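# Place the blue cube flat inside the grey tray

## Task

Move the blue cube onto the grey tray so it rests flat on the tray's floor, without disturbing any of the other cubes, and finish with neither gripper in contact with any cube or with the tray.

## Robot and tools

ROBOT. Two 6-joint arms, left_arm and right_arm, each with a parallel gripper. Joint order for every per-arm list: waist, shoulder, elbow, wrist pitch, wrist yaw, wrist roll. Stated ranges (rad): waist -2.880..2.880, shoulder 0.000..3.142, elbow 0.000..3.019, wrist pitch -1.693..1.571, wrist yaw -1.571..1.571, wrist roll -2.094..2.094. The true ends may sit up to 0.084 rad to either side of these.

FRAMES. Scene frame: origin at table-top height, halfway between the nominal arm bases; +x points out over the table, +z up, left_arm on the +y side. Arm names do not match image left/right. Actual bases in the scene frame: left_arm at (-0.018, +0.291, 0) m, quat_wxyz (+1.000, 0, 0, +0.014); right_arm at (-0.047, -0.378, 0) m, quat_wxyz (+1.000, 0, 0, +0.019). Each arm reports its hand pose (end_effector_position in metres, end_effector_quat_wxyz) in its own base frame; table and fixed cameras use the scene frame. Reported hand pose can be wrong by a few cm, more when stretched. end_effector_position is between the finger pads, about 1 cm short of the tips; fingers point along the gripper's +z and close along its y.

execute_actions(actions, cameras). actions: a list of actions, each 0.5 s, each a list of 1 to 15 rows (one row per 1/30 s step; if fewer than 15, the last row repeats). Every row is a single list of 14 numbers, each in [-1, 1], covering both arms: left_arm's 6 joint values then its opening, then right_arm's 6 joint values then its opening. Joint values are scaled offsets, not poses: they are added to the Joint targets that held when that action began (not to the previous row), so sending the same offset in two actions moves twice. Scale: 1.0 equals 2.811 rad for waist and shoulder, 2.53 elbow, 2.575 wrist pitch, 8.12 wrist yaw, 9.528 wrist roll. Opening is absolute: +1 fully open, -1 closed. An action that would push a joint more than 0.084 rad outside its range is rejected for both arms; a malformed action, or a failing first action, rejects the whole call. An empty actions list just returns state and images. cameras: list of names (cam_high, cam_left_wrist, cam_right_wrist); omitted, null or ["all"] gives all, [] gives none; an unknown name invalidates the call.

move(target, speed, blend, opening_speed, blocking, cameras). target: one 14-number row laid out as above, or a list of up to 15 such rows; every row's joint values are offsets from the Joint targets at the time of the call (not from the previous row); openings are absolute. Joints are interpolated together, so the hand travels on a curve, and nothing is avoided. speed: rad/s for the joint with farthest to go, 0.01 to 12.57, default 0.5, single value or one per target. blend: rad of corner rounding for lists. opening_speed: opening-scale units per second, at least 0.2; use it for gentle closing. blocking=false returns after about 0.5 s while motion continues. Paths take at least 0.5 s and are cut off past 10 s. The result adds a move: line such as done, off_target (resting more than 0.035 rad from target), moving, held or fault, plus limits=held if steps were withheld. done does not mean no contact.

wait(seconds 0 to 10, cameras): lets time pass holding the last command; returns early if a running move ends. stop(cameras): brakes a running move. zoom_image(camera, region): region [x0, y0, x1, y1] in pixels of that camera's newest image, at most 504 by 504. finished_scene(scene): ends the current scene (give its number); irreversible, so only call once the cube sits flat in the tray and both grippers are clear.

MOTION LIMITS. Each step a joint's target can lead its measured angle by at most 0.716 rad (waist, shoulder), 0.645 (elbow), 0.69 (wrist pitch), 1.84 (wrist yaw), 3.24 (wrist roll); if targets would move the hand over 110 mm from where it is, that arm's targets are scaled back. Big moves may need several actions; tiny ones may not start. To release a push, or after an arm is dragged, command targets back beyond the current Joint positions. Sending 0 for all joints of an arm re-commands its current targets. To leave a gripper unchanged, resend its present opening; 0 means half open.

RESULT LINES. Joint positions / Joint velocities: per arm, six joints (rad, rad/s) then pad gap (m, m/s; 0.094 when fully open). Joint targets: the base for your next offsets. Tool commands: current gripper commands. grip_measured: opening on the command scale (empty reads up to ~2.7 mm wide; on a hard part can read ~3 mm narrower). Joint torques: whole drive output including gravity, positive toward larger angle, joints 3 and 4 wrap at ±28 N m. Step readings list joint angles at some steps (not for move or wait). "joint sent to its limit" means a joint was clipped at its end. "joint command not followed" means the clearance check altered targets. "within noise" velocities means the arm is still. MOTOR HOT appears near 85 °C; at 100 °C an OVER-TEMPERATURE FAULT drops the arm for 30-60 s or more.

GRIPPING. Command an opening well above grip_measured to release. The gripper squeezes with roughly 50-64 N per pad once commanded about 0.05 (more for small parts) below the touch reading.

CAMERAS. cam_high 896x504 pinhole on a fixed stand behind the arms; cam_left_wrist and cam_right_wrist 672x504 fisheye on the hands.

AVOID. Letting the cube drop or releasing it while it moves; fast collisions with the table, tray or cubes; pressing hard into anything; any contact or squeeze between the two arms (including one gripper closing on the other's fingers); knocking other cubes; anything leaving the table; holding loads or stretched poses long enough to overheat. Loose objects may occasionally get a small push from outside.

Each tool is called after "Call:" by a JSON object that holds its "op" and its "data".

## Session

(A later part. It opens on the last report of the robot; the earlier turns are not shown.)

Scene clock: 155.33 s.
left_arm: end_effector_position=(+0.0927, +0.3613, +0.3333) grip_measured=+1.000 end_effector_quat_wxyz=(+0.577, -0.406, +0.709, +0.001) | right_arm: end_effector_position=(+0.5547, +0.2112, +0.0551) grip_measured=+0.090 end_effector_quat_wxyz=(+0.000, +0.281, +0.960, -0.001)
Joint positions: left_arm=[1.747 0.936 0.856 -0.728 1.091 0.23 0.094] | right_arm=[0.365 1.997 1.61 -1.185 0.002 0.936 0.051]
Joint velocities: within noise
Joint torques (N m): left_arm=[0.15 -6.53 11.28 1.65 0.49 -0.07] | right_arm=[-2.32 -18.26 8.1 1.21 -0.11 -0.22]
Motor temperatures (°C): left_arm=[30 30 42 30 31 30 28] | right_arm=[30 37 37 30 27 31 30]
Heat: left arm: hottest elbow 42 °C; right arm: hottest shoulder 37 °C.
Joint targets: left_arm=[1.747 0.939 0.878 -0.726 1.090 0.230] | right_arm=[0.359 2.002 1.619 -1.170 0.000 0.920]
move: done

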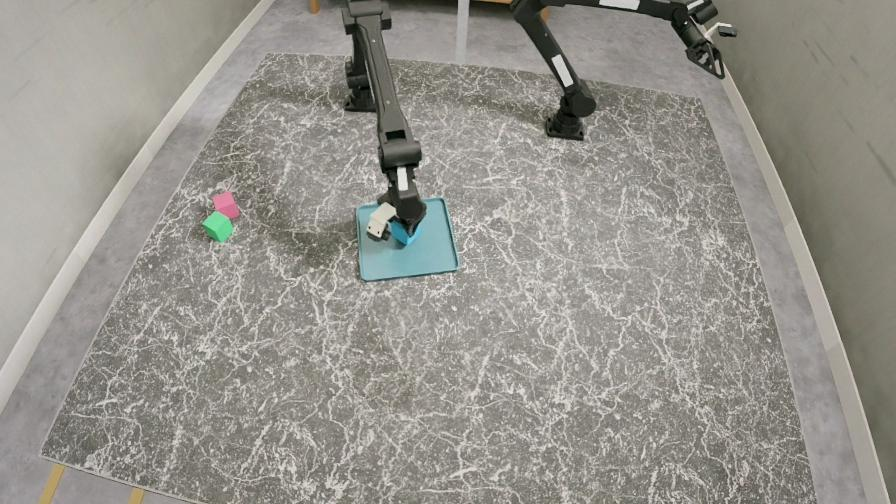

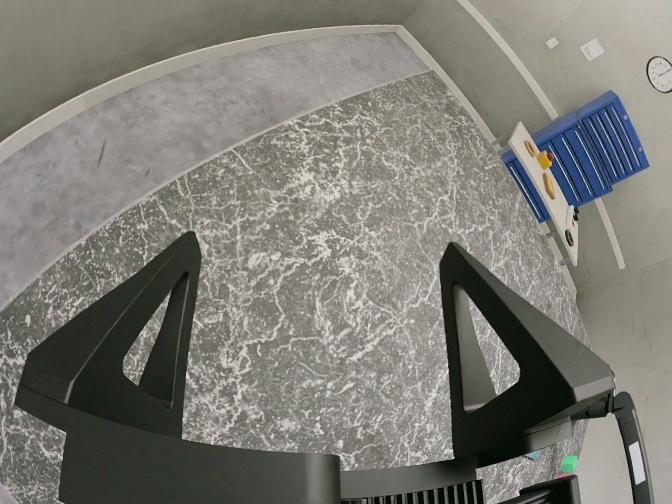

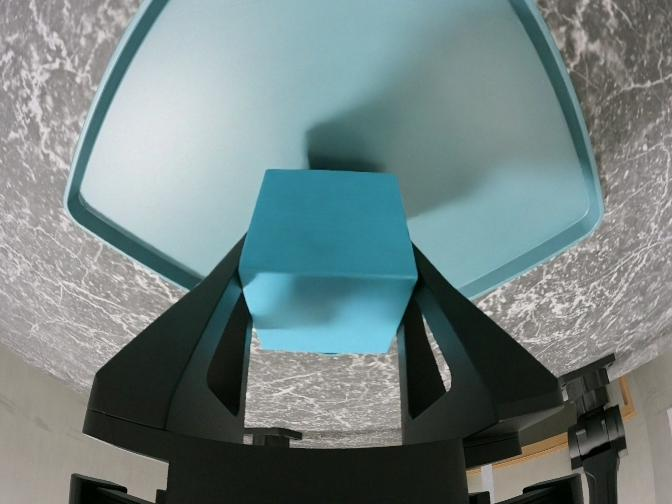

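Call:
{"op": "move", "data": {"target": [0,0,0,0,0,0,1,0,0.0044,-0.0057,0.0103,0,0,-0.15], "speed": 0.05}}

Call:
{"op": "zoom_image", "data": {"camera": "cam_right_wrist", "region": [220, 80, 480, 280]}}

Scene clock: 158.83 s.
left_arm: end_effector_position=(+0.0927, +0.3613, +0.3333) grip_measured=+1.000 end_effector_quat_wxyz=(+0.577, -0.406, +0.709, +0.001) | right_arm: end_effector_position=(+0.5553, +0.2114, +0.0457) grip_measured=+0.090 end_effector_quat_wxyz=(+0.002, +0.281, +0.960, +0.000)
Joint positions: left_arm=[1.747 0.936 0.856 -0.728 1.091 0.23 0.094] | right_arm=[0.365 2.005 1.597 -1.159 0.002 0.936 0.051]
Joint velocities: within noise
Joint torques (N m): left_arm=[-0.09 -6.07 11.33 1.63 0.52 -0.04] | right_arm=[-2.02 -18.14 8.1 1.29 -0.13 -0.2]
Motor temperatures (°C): left_arm=[30 30 42 30 31 30 28] | right_arm=[30 38 37 30 27 31 30]
Heat: left arm: hottest elbow 42 °C; right arm: hottest shoulder 38 °C.
Joint targets: left_arm=[1.747 0.939 0.878 -0.726 1.090 0.230] | right_arm=[0.359 2.014 1.604 -1.144 0.000 0.920]
move: done

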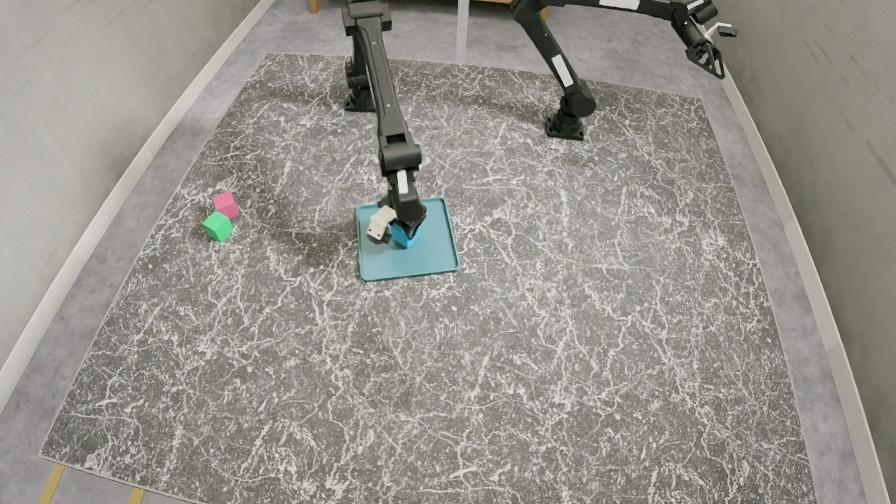

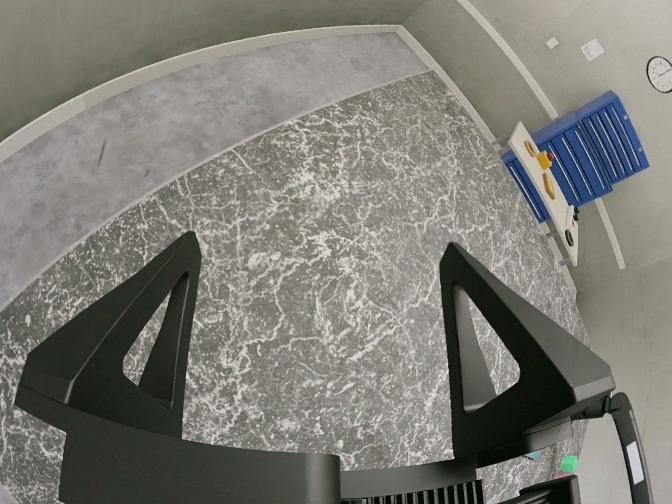

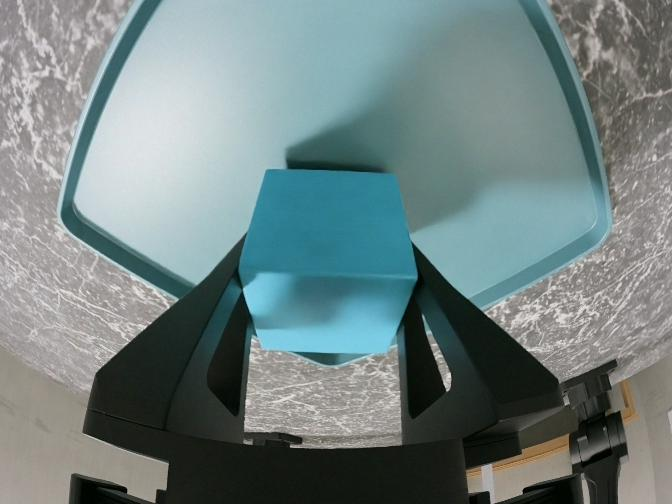

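Scaled by 1.938 from the camera's 672x504 image, which has a finer 960x720 frame.

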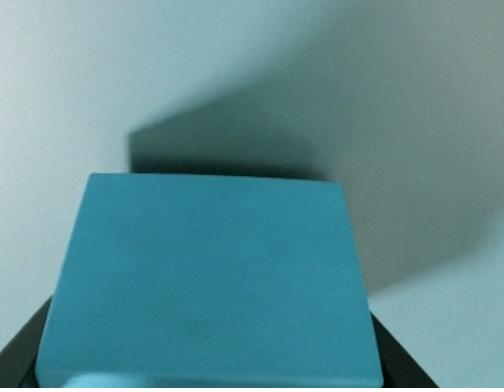

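Call:
{"op": "move", "data": {"target": [0,0,0,0,0,0,1,0,0.0016,-0.0018,0.0034,0,0,-0.15], "speed": 0.03}}

Call:
{"op": "zoom_image", "data": {"camera": "cam_right_wrist", "region": [220, 80, 480, 280]}}

Scene clock: 161.17 s.
left_arm: end_effector_position=(+0.0927, +0.3613, +0.3333) grip_measured=+1.000 end_effector_quat_wxyz=(+0.577, -0.406, +0.709, +0.001) | right_arm: end_effector_position=(+0.5554, +0.2115, +0.0421) grip_measured=+0.090 end_effector_quat_wxyz=(+0.002, +0.281, +0.960, +0.000)
Joint positions: left_arm=[1.747 0.936 0.856 -0.728 1.091 0.23 0.094] | right_arm=[0.365 2.009 1.593 -1.151 0.002 0.936 0.051]
Joint velocities: within noise
Joint torques (N m): left_arm=[0.44 -6.18 11.3 1.66 0.53 -0.05] | right_arm=[-2.14 -18.26 7.88 1.39 -0.13 -0.18]
Motor temperatures (°C): left_arm=[30 30 42 30 31 30 28] | right_arm=[30 38 37 30 27 31 30]
Heat: left arm: hottest elbow 42 °C; right arm: hottest shoulder 38 °C.
Joint targets: left_arm=[1.747 0.939 0.878 -0.726 1.090 0.230] | right_arm=[0.359 2.019 1.600 -1.135 0.000 0.920]
move: done

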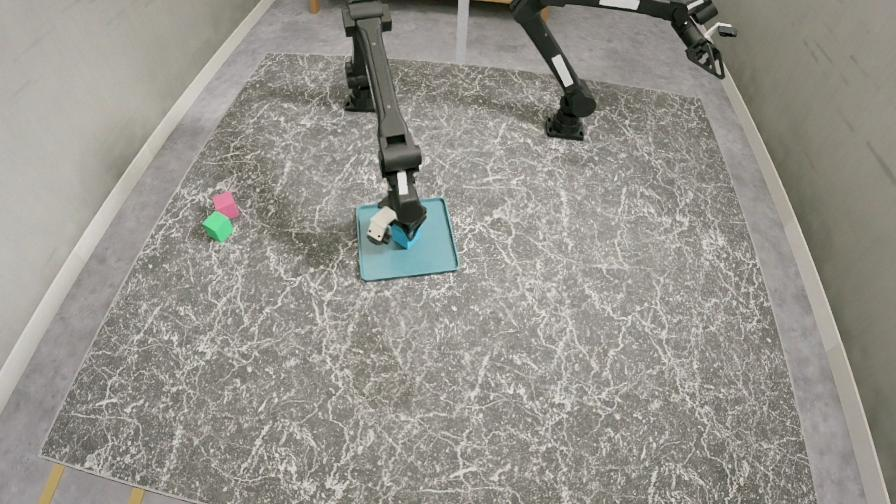

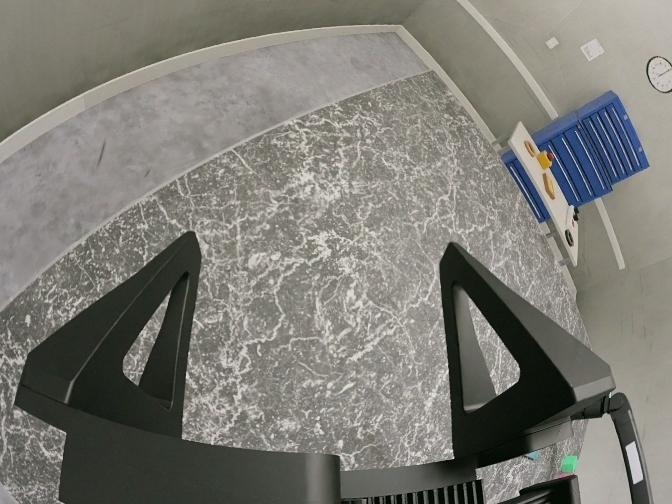

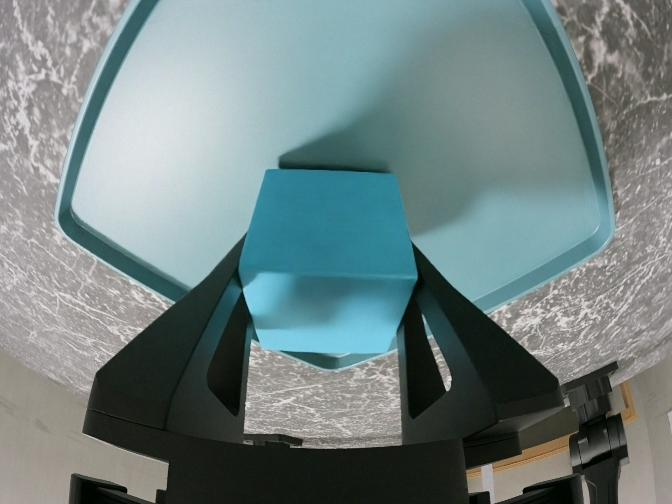

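Scaled by 1.938 from the camera's 672x504 image, which has a finer 960x720 frame.

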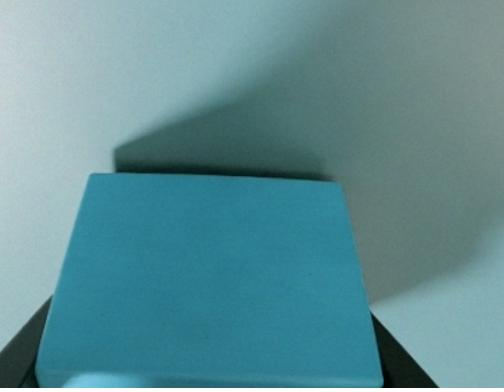

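Call:
{"op": "move", "data": {"target": [0,0,0,0,0,0,1,0,0.0016,-0.0018,0.0034,0,0,-0.15], "speed": 0.03}}

Call:
{"op": "zoom_image", "data": {"camera": "cam_right_wrist", "region": [220, 80, 480, 280]}}

Scene clock: 163.60 s.
left_arm: end_effector_position=(+0.0927, +0.3613, +0.3333) grip_measured=+1.000 end_effector_quat_wxyz=(+0.577, -0.406, +0.709, +0.001) | right_arm: end_effector_position=(+0.5554, +0.2114, +0.0379) grip_measured=+0.090 end_effector_quat_wxyz=(+0.002, +0.281, +0.960, +0.000)
Joint positions: left_arm=[1.747 0.936 0.856 -0.728 1.091 0.23 0.094] | right_arm=[0.365 2.014 1.588 -1.142 0.002 0.936 0.051]
Joint velocities: within noise
Joint torques (N m): left_arm=[0.15 -6.24 11.38 1.62 0.5 -0.08] | right_arm=[-2.14 -17.85 7.9 1.36 -0.11 -0.22]
Motor temperatures (°C): left_arm=[30 30 42 30 31 30 28] | right_arm=[30 37 37 30 27 31 30]
Heat: left arm: hottest elbow 42 °C; right arm: hottest shoulder 37 °C.
Joint targets: left_arm=[1.747 0.939 0.878 -0.726 1.090 0.230] | right_arm=[0.359 2.023 1.595 -1.127 0.000 0.920]
move: done

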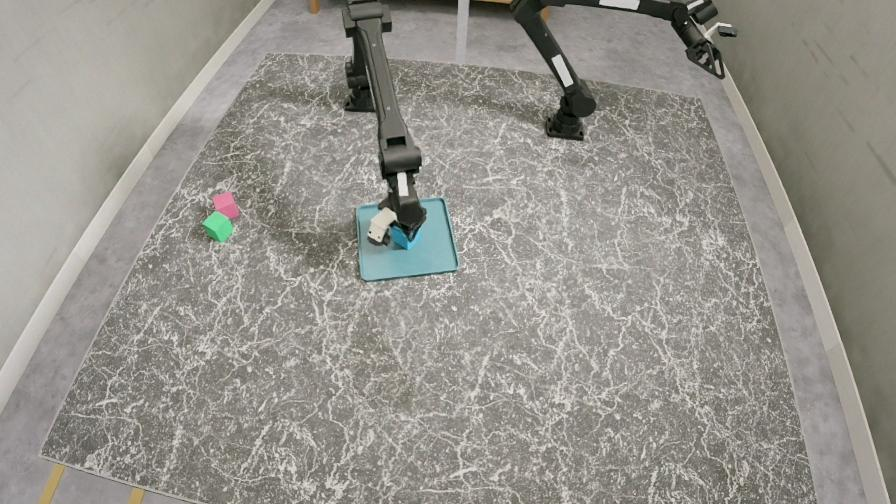

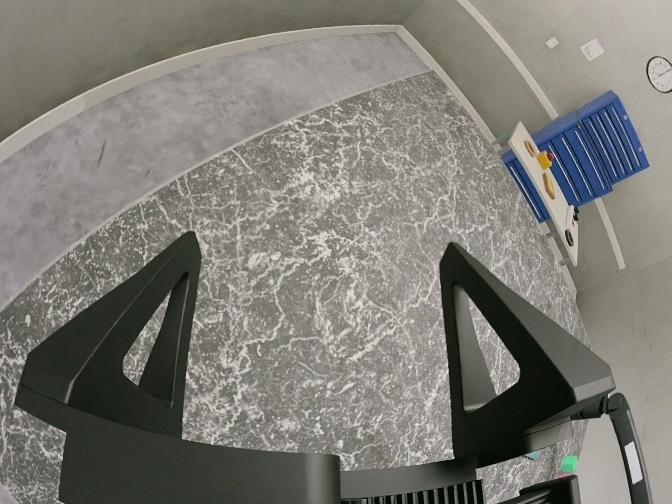

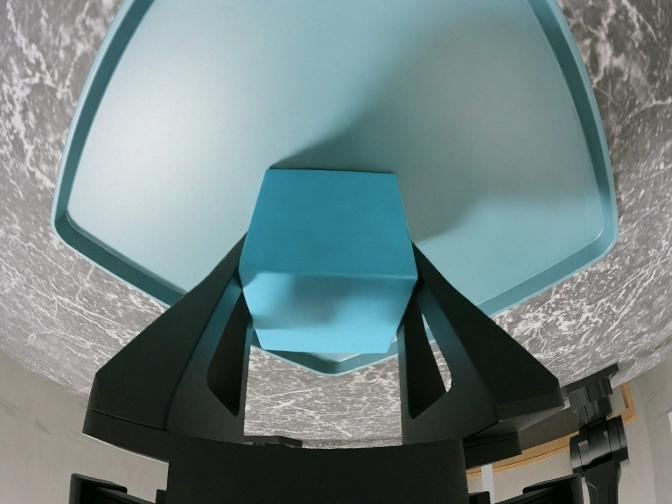

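Scaled by 1.938 from the camera's 672x504 image, which has a finer 960x720 frame.

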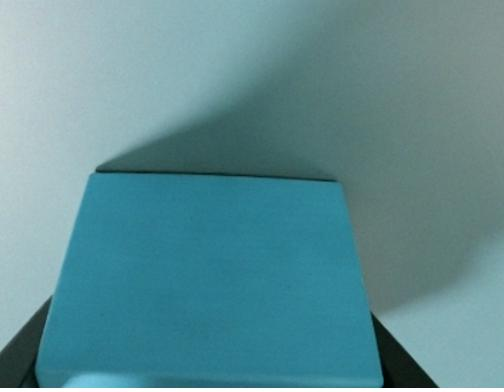

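Call:
{"op": "move", "data": {"target": [0,0,0,0,0,0,1,0,0.0007,-0.0008,0.0015,0,0,-0.15], "speed": 0.02}}

Call:
{"op": "zoom_image", "data": {"camera": "cam_right_wrist", "region": [220, 80, 480, 280]}}

Scene clock: 165.77 s.
left_arm: end_effector_position=(+0.0927, +0.3613, +0.3333) grip_measured=+1.000 end_effector_quat_wxyz=(+0.577, -0.406, +0.709, +0.001) | right_arm: end_effector_position=(+0.5562, +0.2117, +0.0376) grip_measured=+0.090 end_effector_quat_wxyz=(+0.003, +0.281, +0.960, +0.001)
Joint positions: left_arm=[1.747 0.936 0.856 -0.728 1.091 0.23 0.094] | right_arm=[0.365 2.014 1.588 -1.138 0.002 0.936 0.051]
Joint velocities: within noise
Joint torques (N m): left_arm=[0.5 -6.42 11.29 1.63 0.48 -0.03] | right_arm=[-2.14 -17.55 7.51 1.52 -0.12 -0.17]
Motor temperatures (°C): left_arm=[30 30 42 30 31 30 28] | right_arm=[30 37 37 30 27 31 30]
Heat: left arm: hottest elbow 42 °C; right arm: hottest shoulder 37 °C.
Joint targets: left_arm=[1.747 0.939 0.878 -0.726 1.090 0.230] | right_arm=[0.359 2.025 1.593 -1.123 0.000 0.920]
move: done

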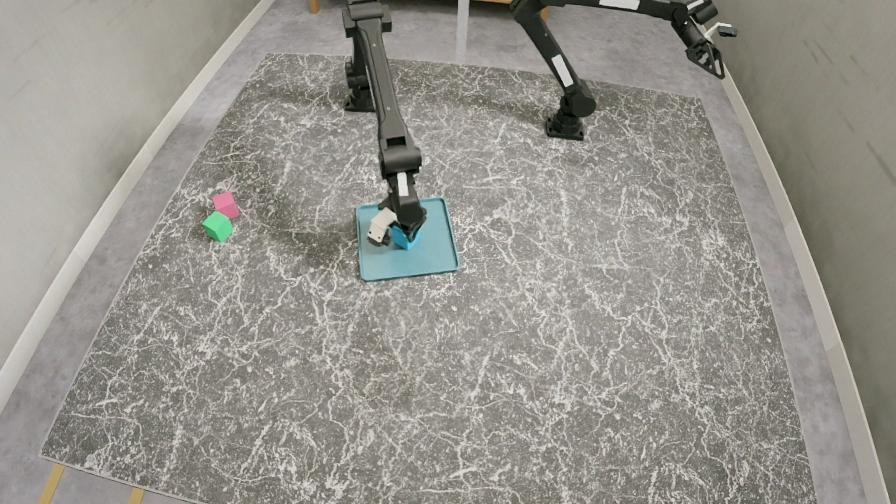

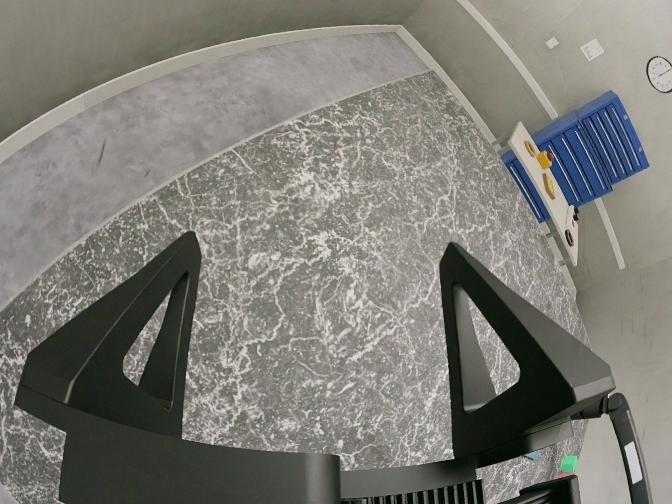

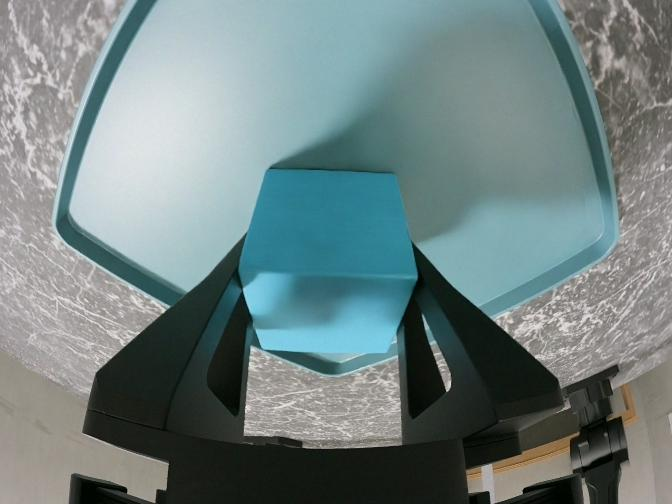

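Scaled by 1.938 from the camera's 672x504 image, which has a finer 960x720 frame.

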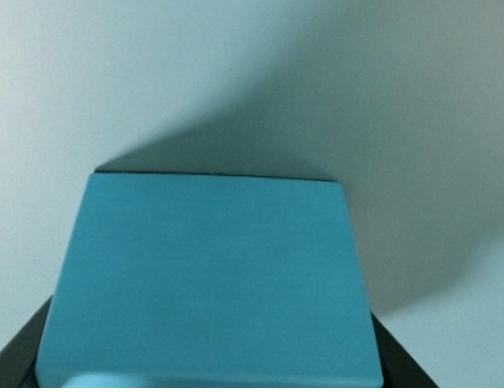

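Call:
{"op": "move", "data": {"target": [0,0,0,0,0,0,1,0,0.0014,0,0,0,0,-0.15], "speed": 0.02}}

Call:
{"op": "zoom_image", "data": {"camera": "cam_right_wrist", "region": [220, 80, 480, 280]}}

Scene clock: 168.33 s.
left_arm: end_effector_position=(+0.0927, +0.3613, +0.3333) grip_measured=+1.000 end_effector_quat_wxyz=(+0.577, -0.406, +0.709, +0.001) | right_arm: end_effector_position=(+0.5562, +0.2117, +0.0370) grip_measured=+0.090 end_effector_quat_wxyz=(+0.003, +0.281, +0.960, +0.001)
Joint positions: left_arm=[1.747 0.936 0.856 -0.728 1.091 0.23 0.094] | right_arm=[0.365 2.015 1.588 -1.138 0.002 0.936 0.051]
Joint velocities: within noise
Joint torques (N m): left_arm=[0.21 -6.24 11.47 1.5 0.51 -0.06] | right_arm=[-1.73 -17.44 7.54 1.33 -0.1 -0.23]
Motor temperatures (°C): left_arm=[30 30 42 30 31 30 28] | right_arm=[30 37 37 30 27 31 30]
Heat: left arm: hottest elbow 42 °C; right arm: hottest shoulder 37 °C.
Joint targets: left_arm=[1.747 0.939 0.878 -0.726 1.090 0.230] | right_arm=[0.359 2.029 1.593 -1.123 0.000 0.920]
move: done

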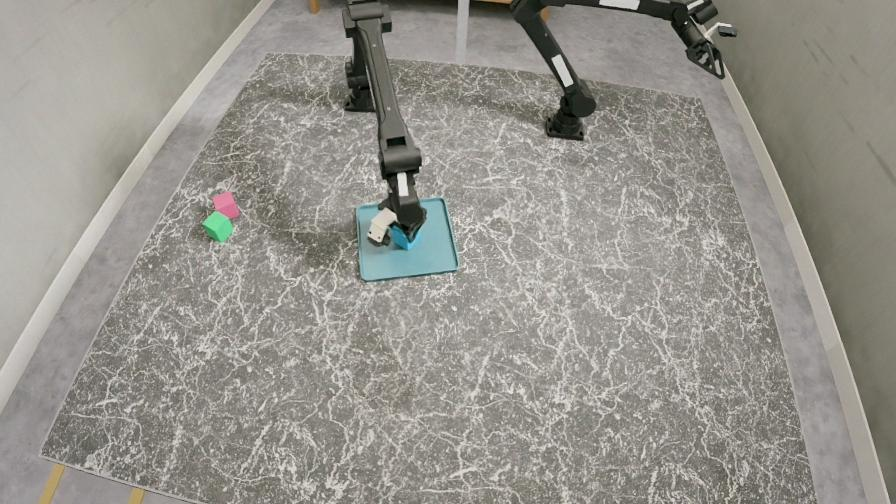

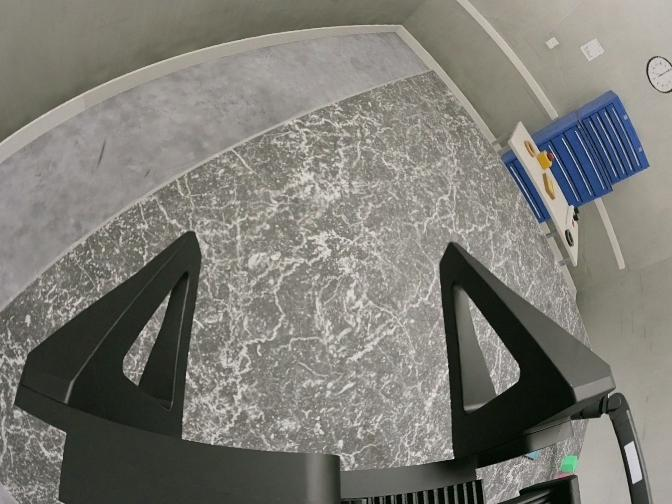

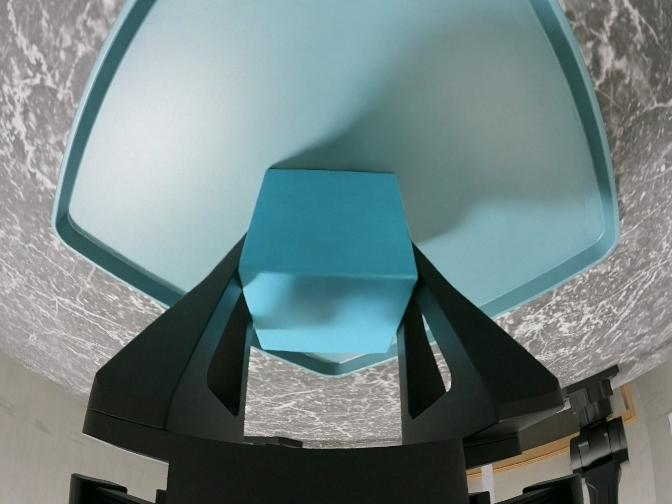

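Scaled by 1.938 from the camera's 672x504 image, which has a finer 960x720 frame.

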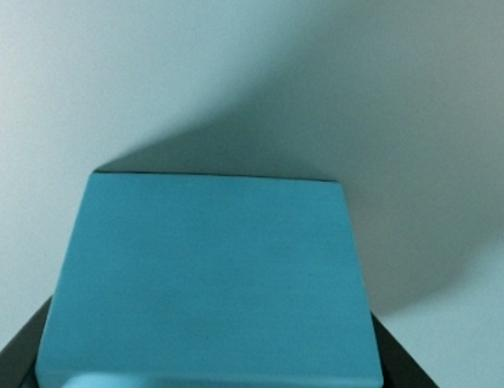

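Call:
{"op": "move", "data": {"target": [0,0,0,0,0,0,1,0,0,0,0,0,0,0.85], "opening_speed": 0.4}}

Scene clock: 172.50 s.
left_arm: end_effector_position=(+0.0927, +0.3613, +0.3333) grip_measured=+1.000 end_effector_quat_wxyz=(+0.577, -0.406, +0.709, +0.001) | right_arm: end_effector_position=(+0.5562, +0.2117, +0.0370) grip_measured=+0.846 end_effector_quat_wxyz=(+0.003, +0.281, +0.960, +0.001)
Joint positions: left_arm=[1.747 0.936 0.856 -0.728 1.091 0.23 0.094] | right_arm=[0.365 2.015 1.588 -1.138 0.002 0.936 0.087]
Joint velocities: within noise
Joint torques (N m): left_arm=[-0.15 -6.24 11.19 1.57 0.5 -0.03] | right_arm=[-2.14 -17.44 7.57 1.32 -0.13 -0.18]
Motor temperatures (°C): left_arm=[30 30 42 30 31 30 28] | right_arm=[30 38 37 30 27 31 30]
Heat: left arm: hottest elbow 42 °C; right arm: hottest shoulder 38 °C.
Joint targets: left_arm=[1.747 0.939 0.878 -0.726 1.090 0.230] | right_arm=[0.359 2.029 1.593 -1.123 0.000 0.920]
move: done

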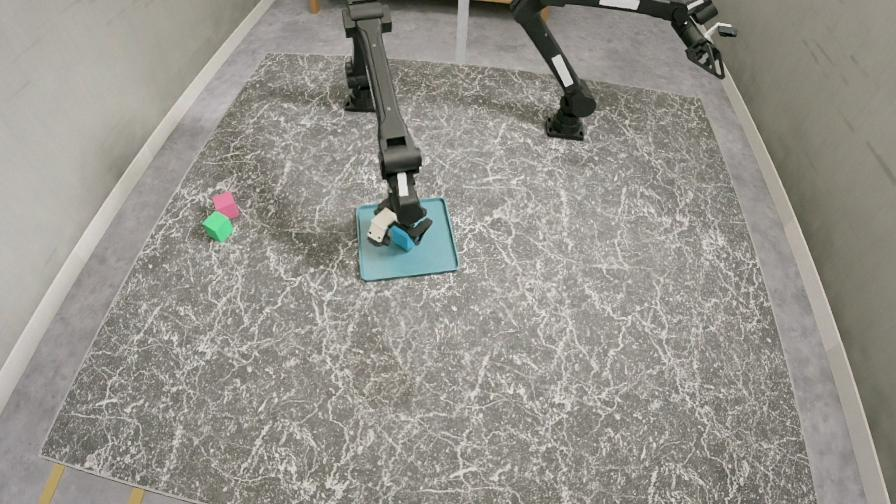

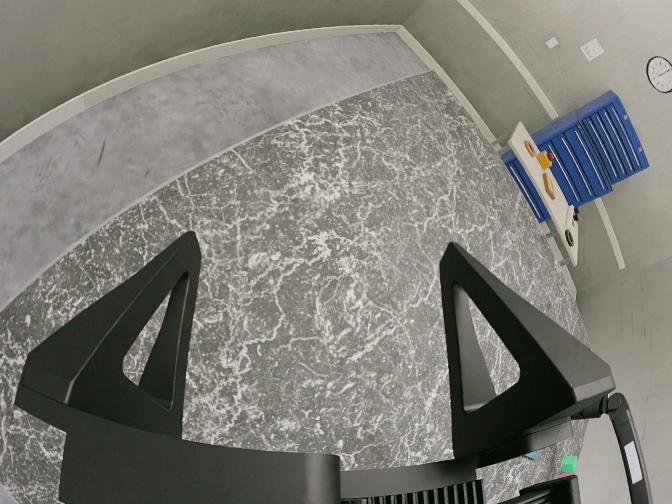

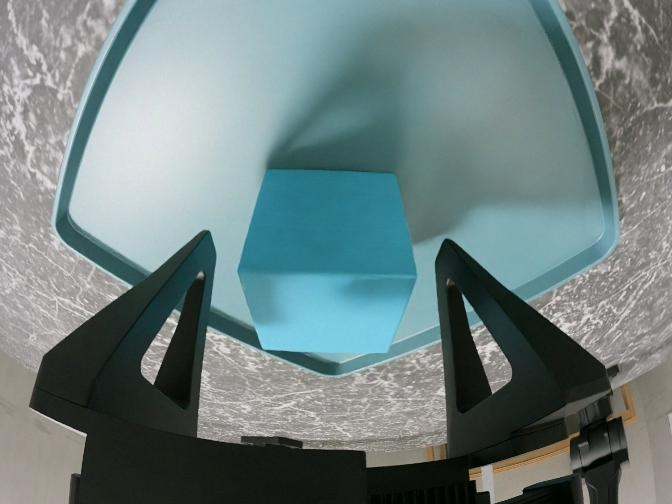

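Call:
{"op": "move", "data": {"target": [[0,0,0,0,0,0,1,0,-0.0178,0.0395,-0.0427,0,0,0.85],[0,0,0,0,0,0,1,0,-0.0477,0.1146,-0.1328,0,0,0.85]], "speed": 0.25, "blend": 0.04}}

Scene clock: 176.80 s.
left_arm: end_effector_position=(+0.0927, +0.3613, +0.3333) grip_measured=+1.000 end_effector_quat_wxyz=(+0.577, -0.406, +0.709, +0.001) | right_arm: end_effector_position=(+0.5646, +0.2150, +0.1801) grip_measured=+0.847 end_effector_quat_wxyz=(+0.012, +0.281, +0.960, +0.008)
Joint positions: left_arm=[1.747 0.936 0.856 -0.728 1.091 0.23 0.094] | right_arm=[0.365 1.924 1.834 -1.452 0.002 0.936 0.087]
Joint velocities: within noise
Joint torques (N m): left_arm=[0.44 -6.12 11.4 1.58 0.5 -0.06] | right_arm=[-1.9 -21.25 12.16 0.53 -0.11 -0.21]
Motor temperatures (°C): left_arm=[30 30 42 30 31 30 28] | right_arm=[30 38 37 30 27 31 30]
Heat: left arm: hottest elbow 42 °C; right arm: hottest shoulder 38 °C.
Joint targets: left_arm=[1.747 0.939 0.878 -0.726 1.090 0.230] | right_arm=[0.359 1.895 1.883 -1.464 0.000 0.920]
move: off_target (right_arm); right_arm: the elbow is farthest, 0.049 rad from its target

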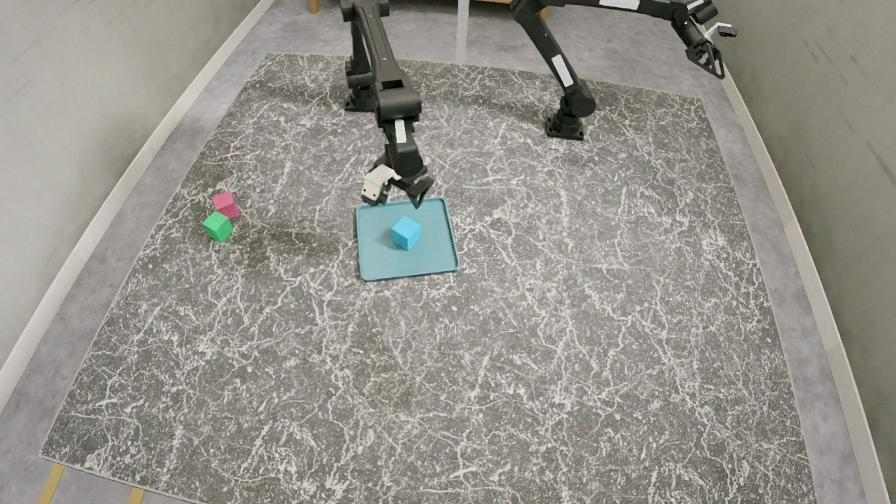

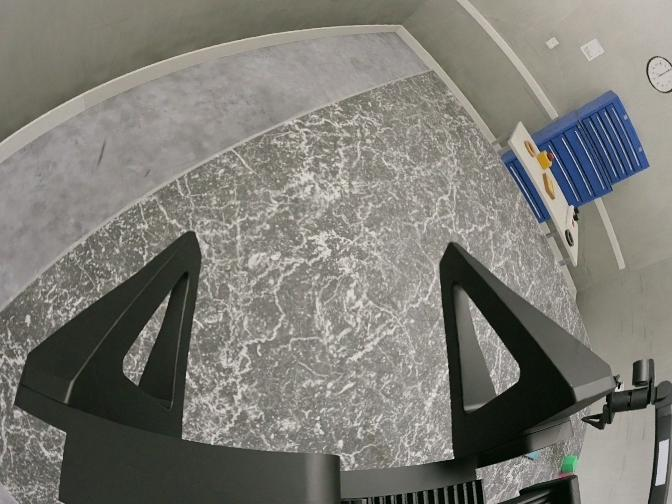

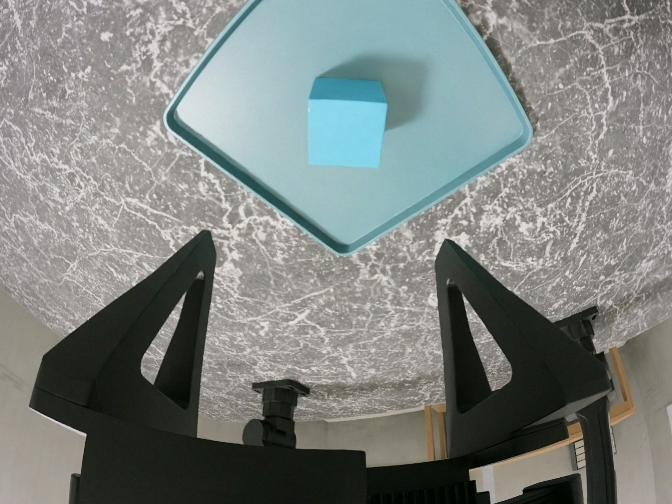

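Placed flat, clear.

Call:
{"op": "finished_scene", "data": {"scene": 1}}

The scene is finished: the task was done.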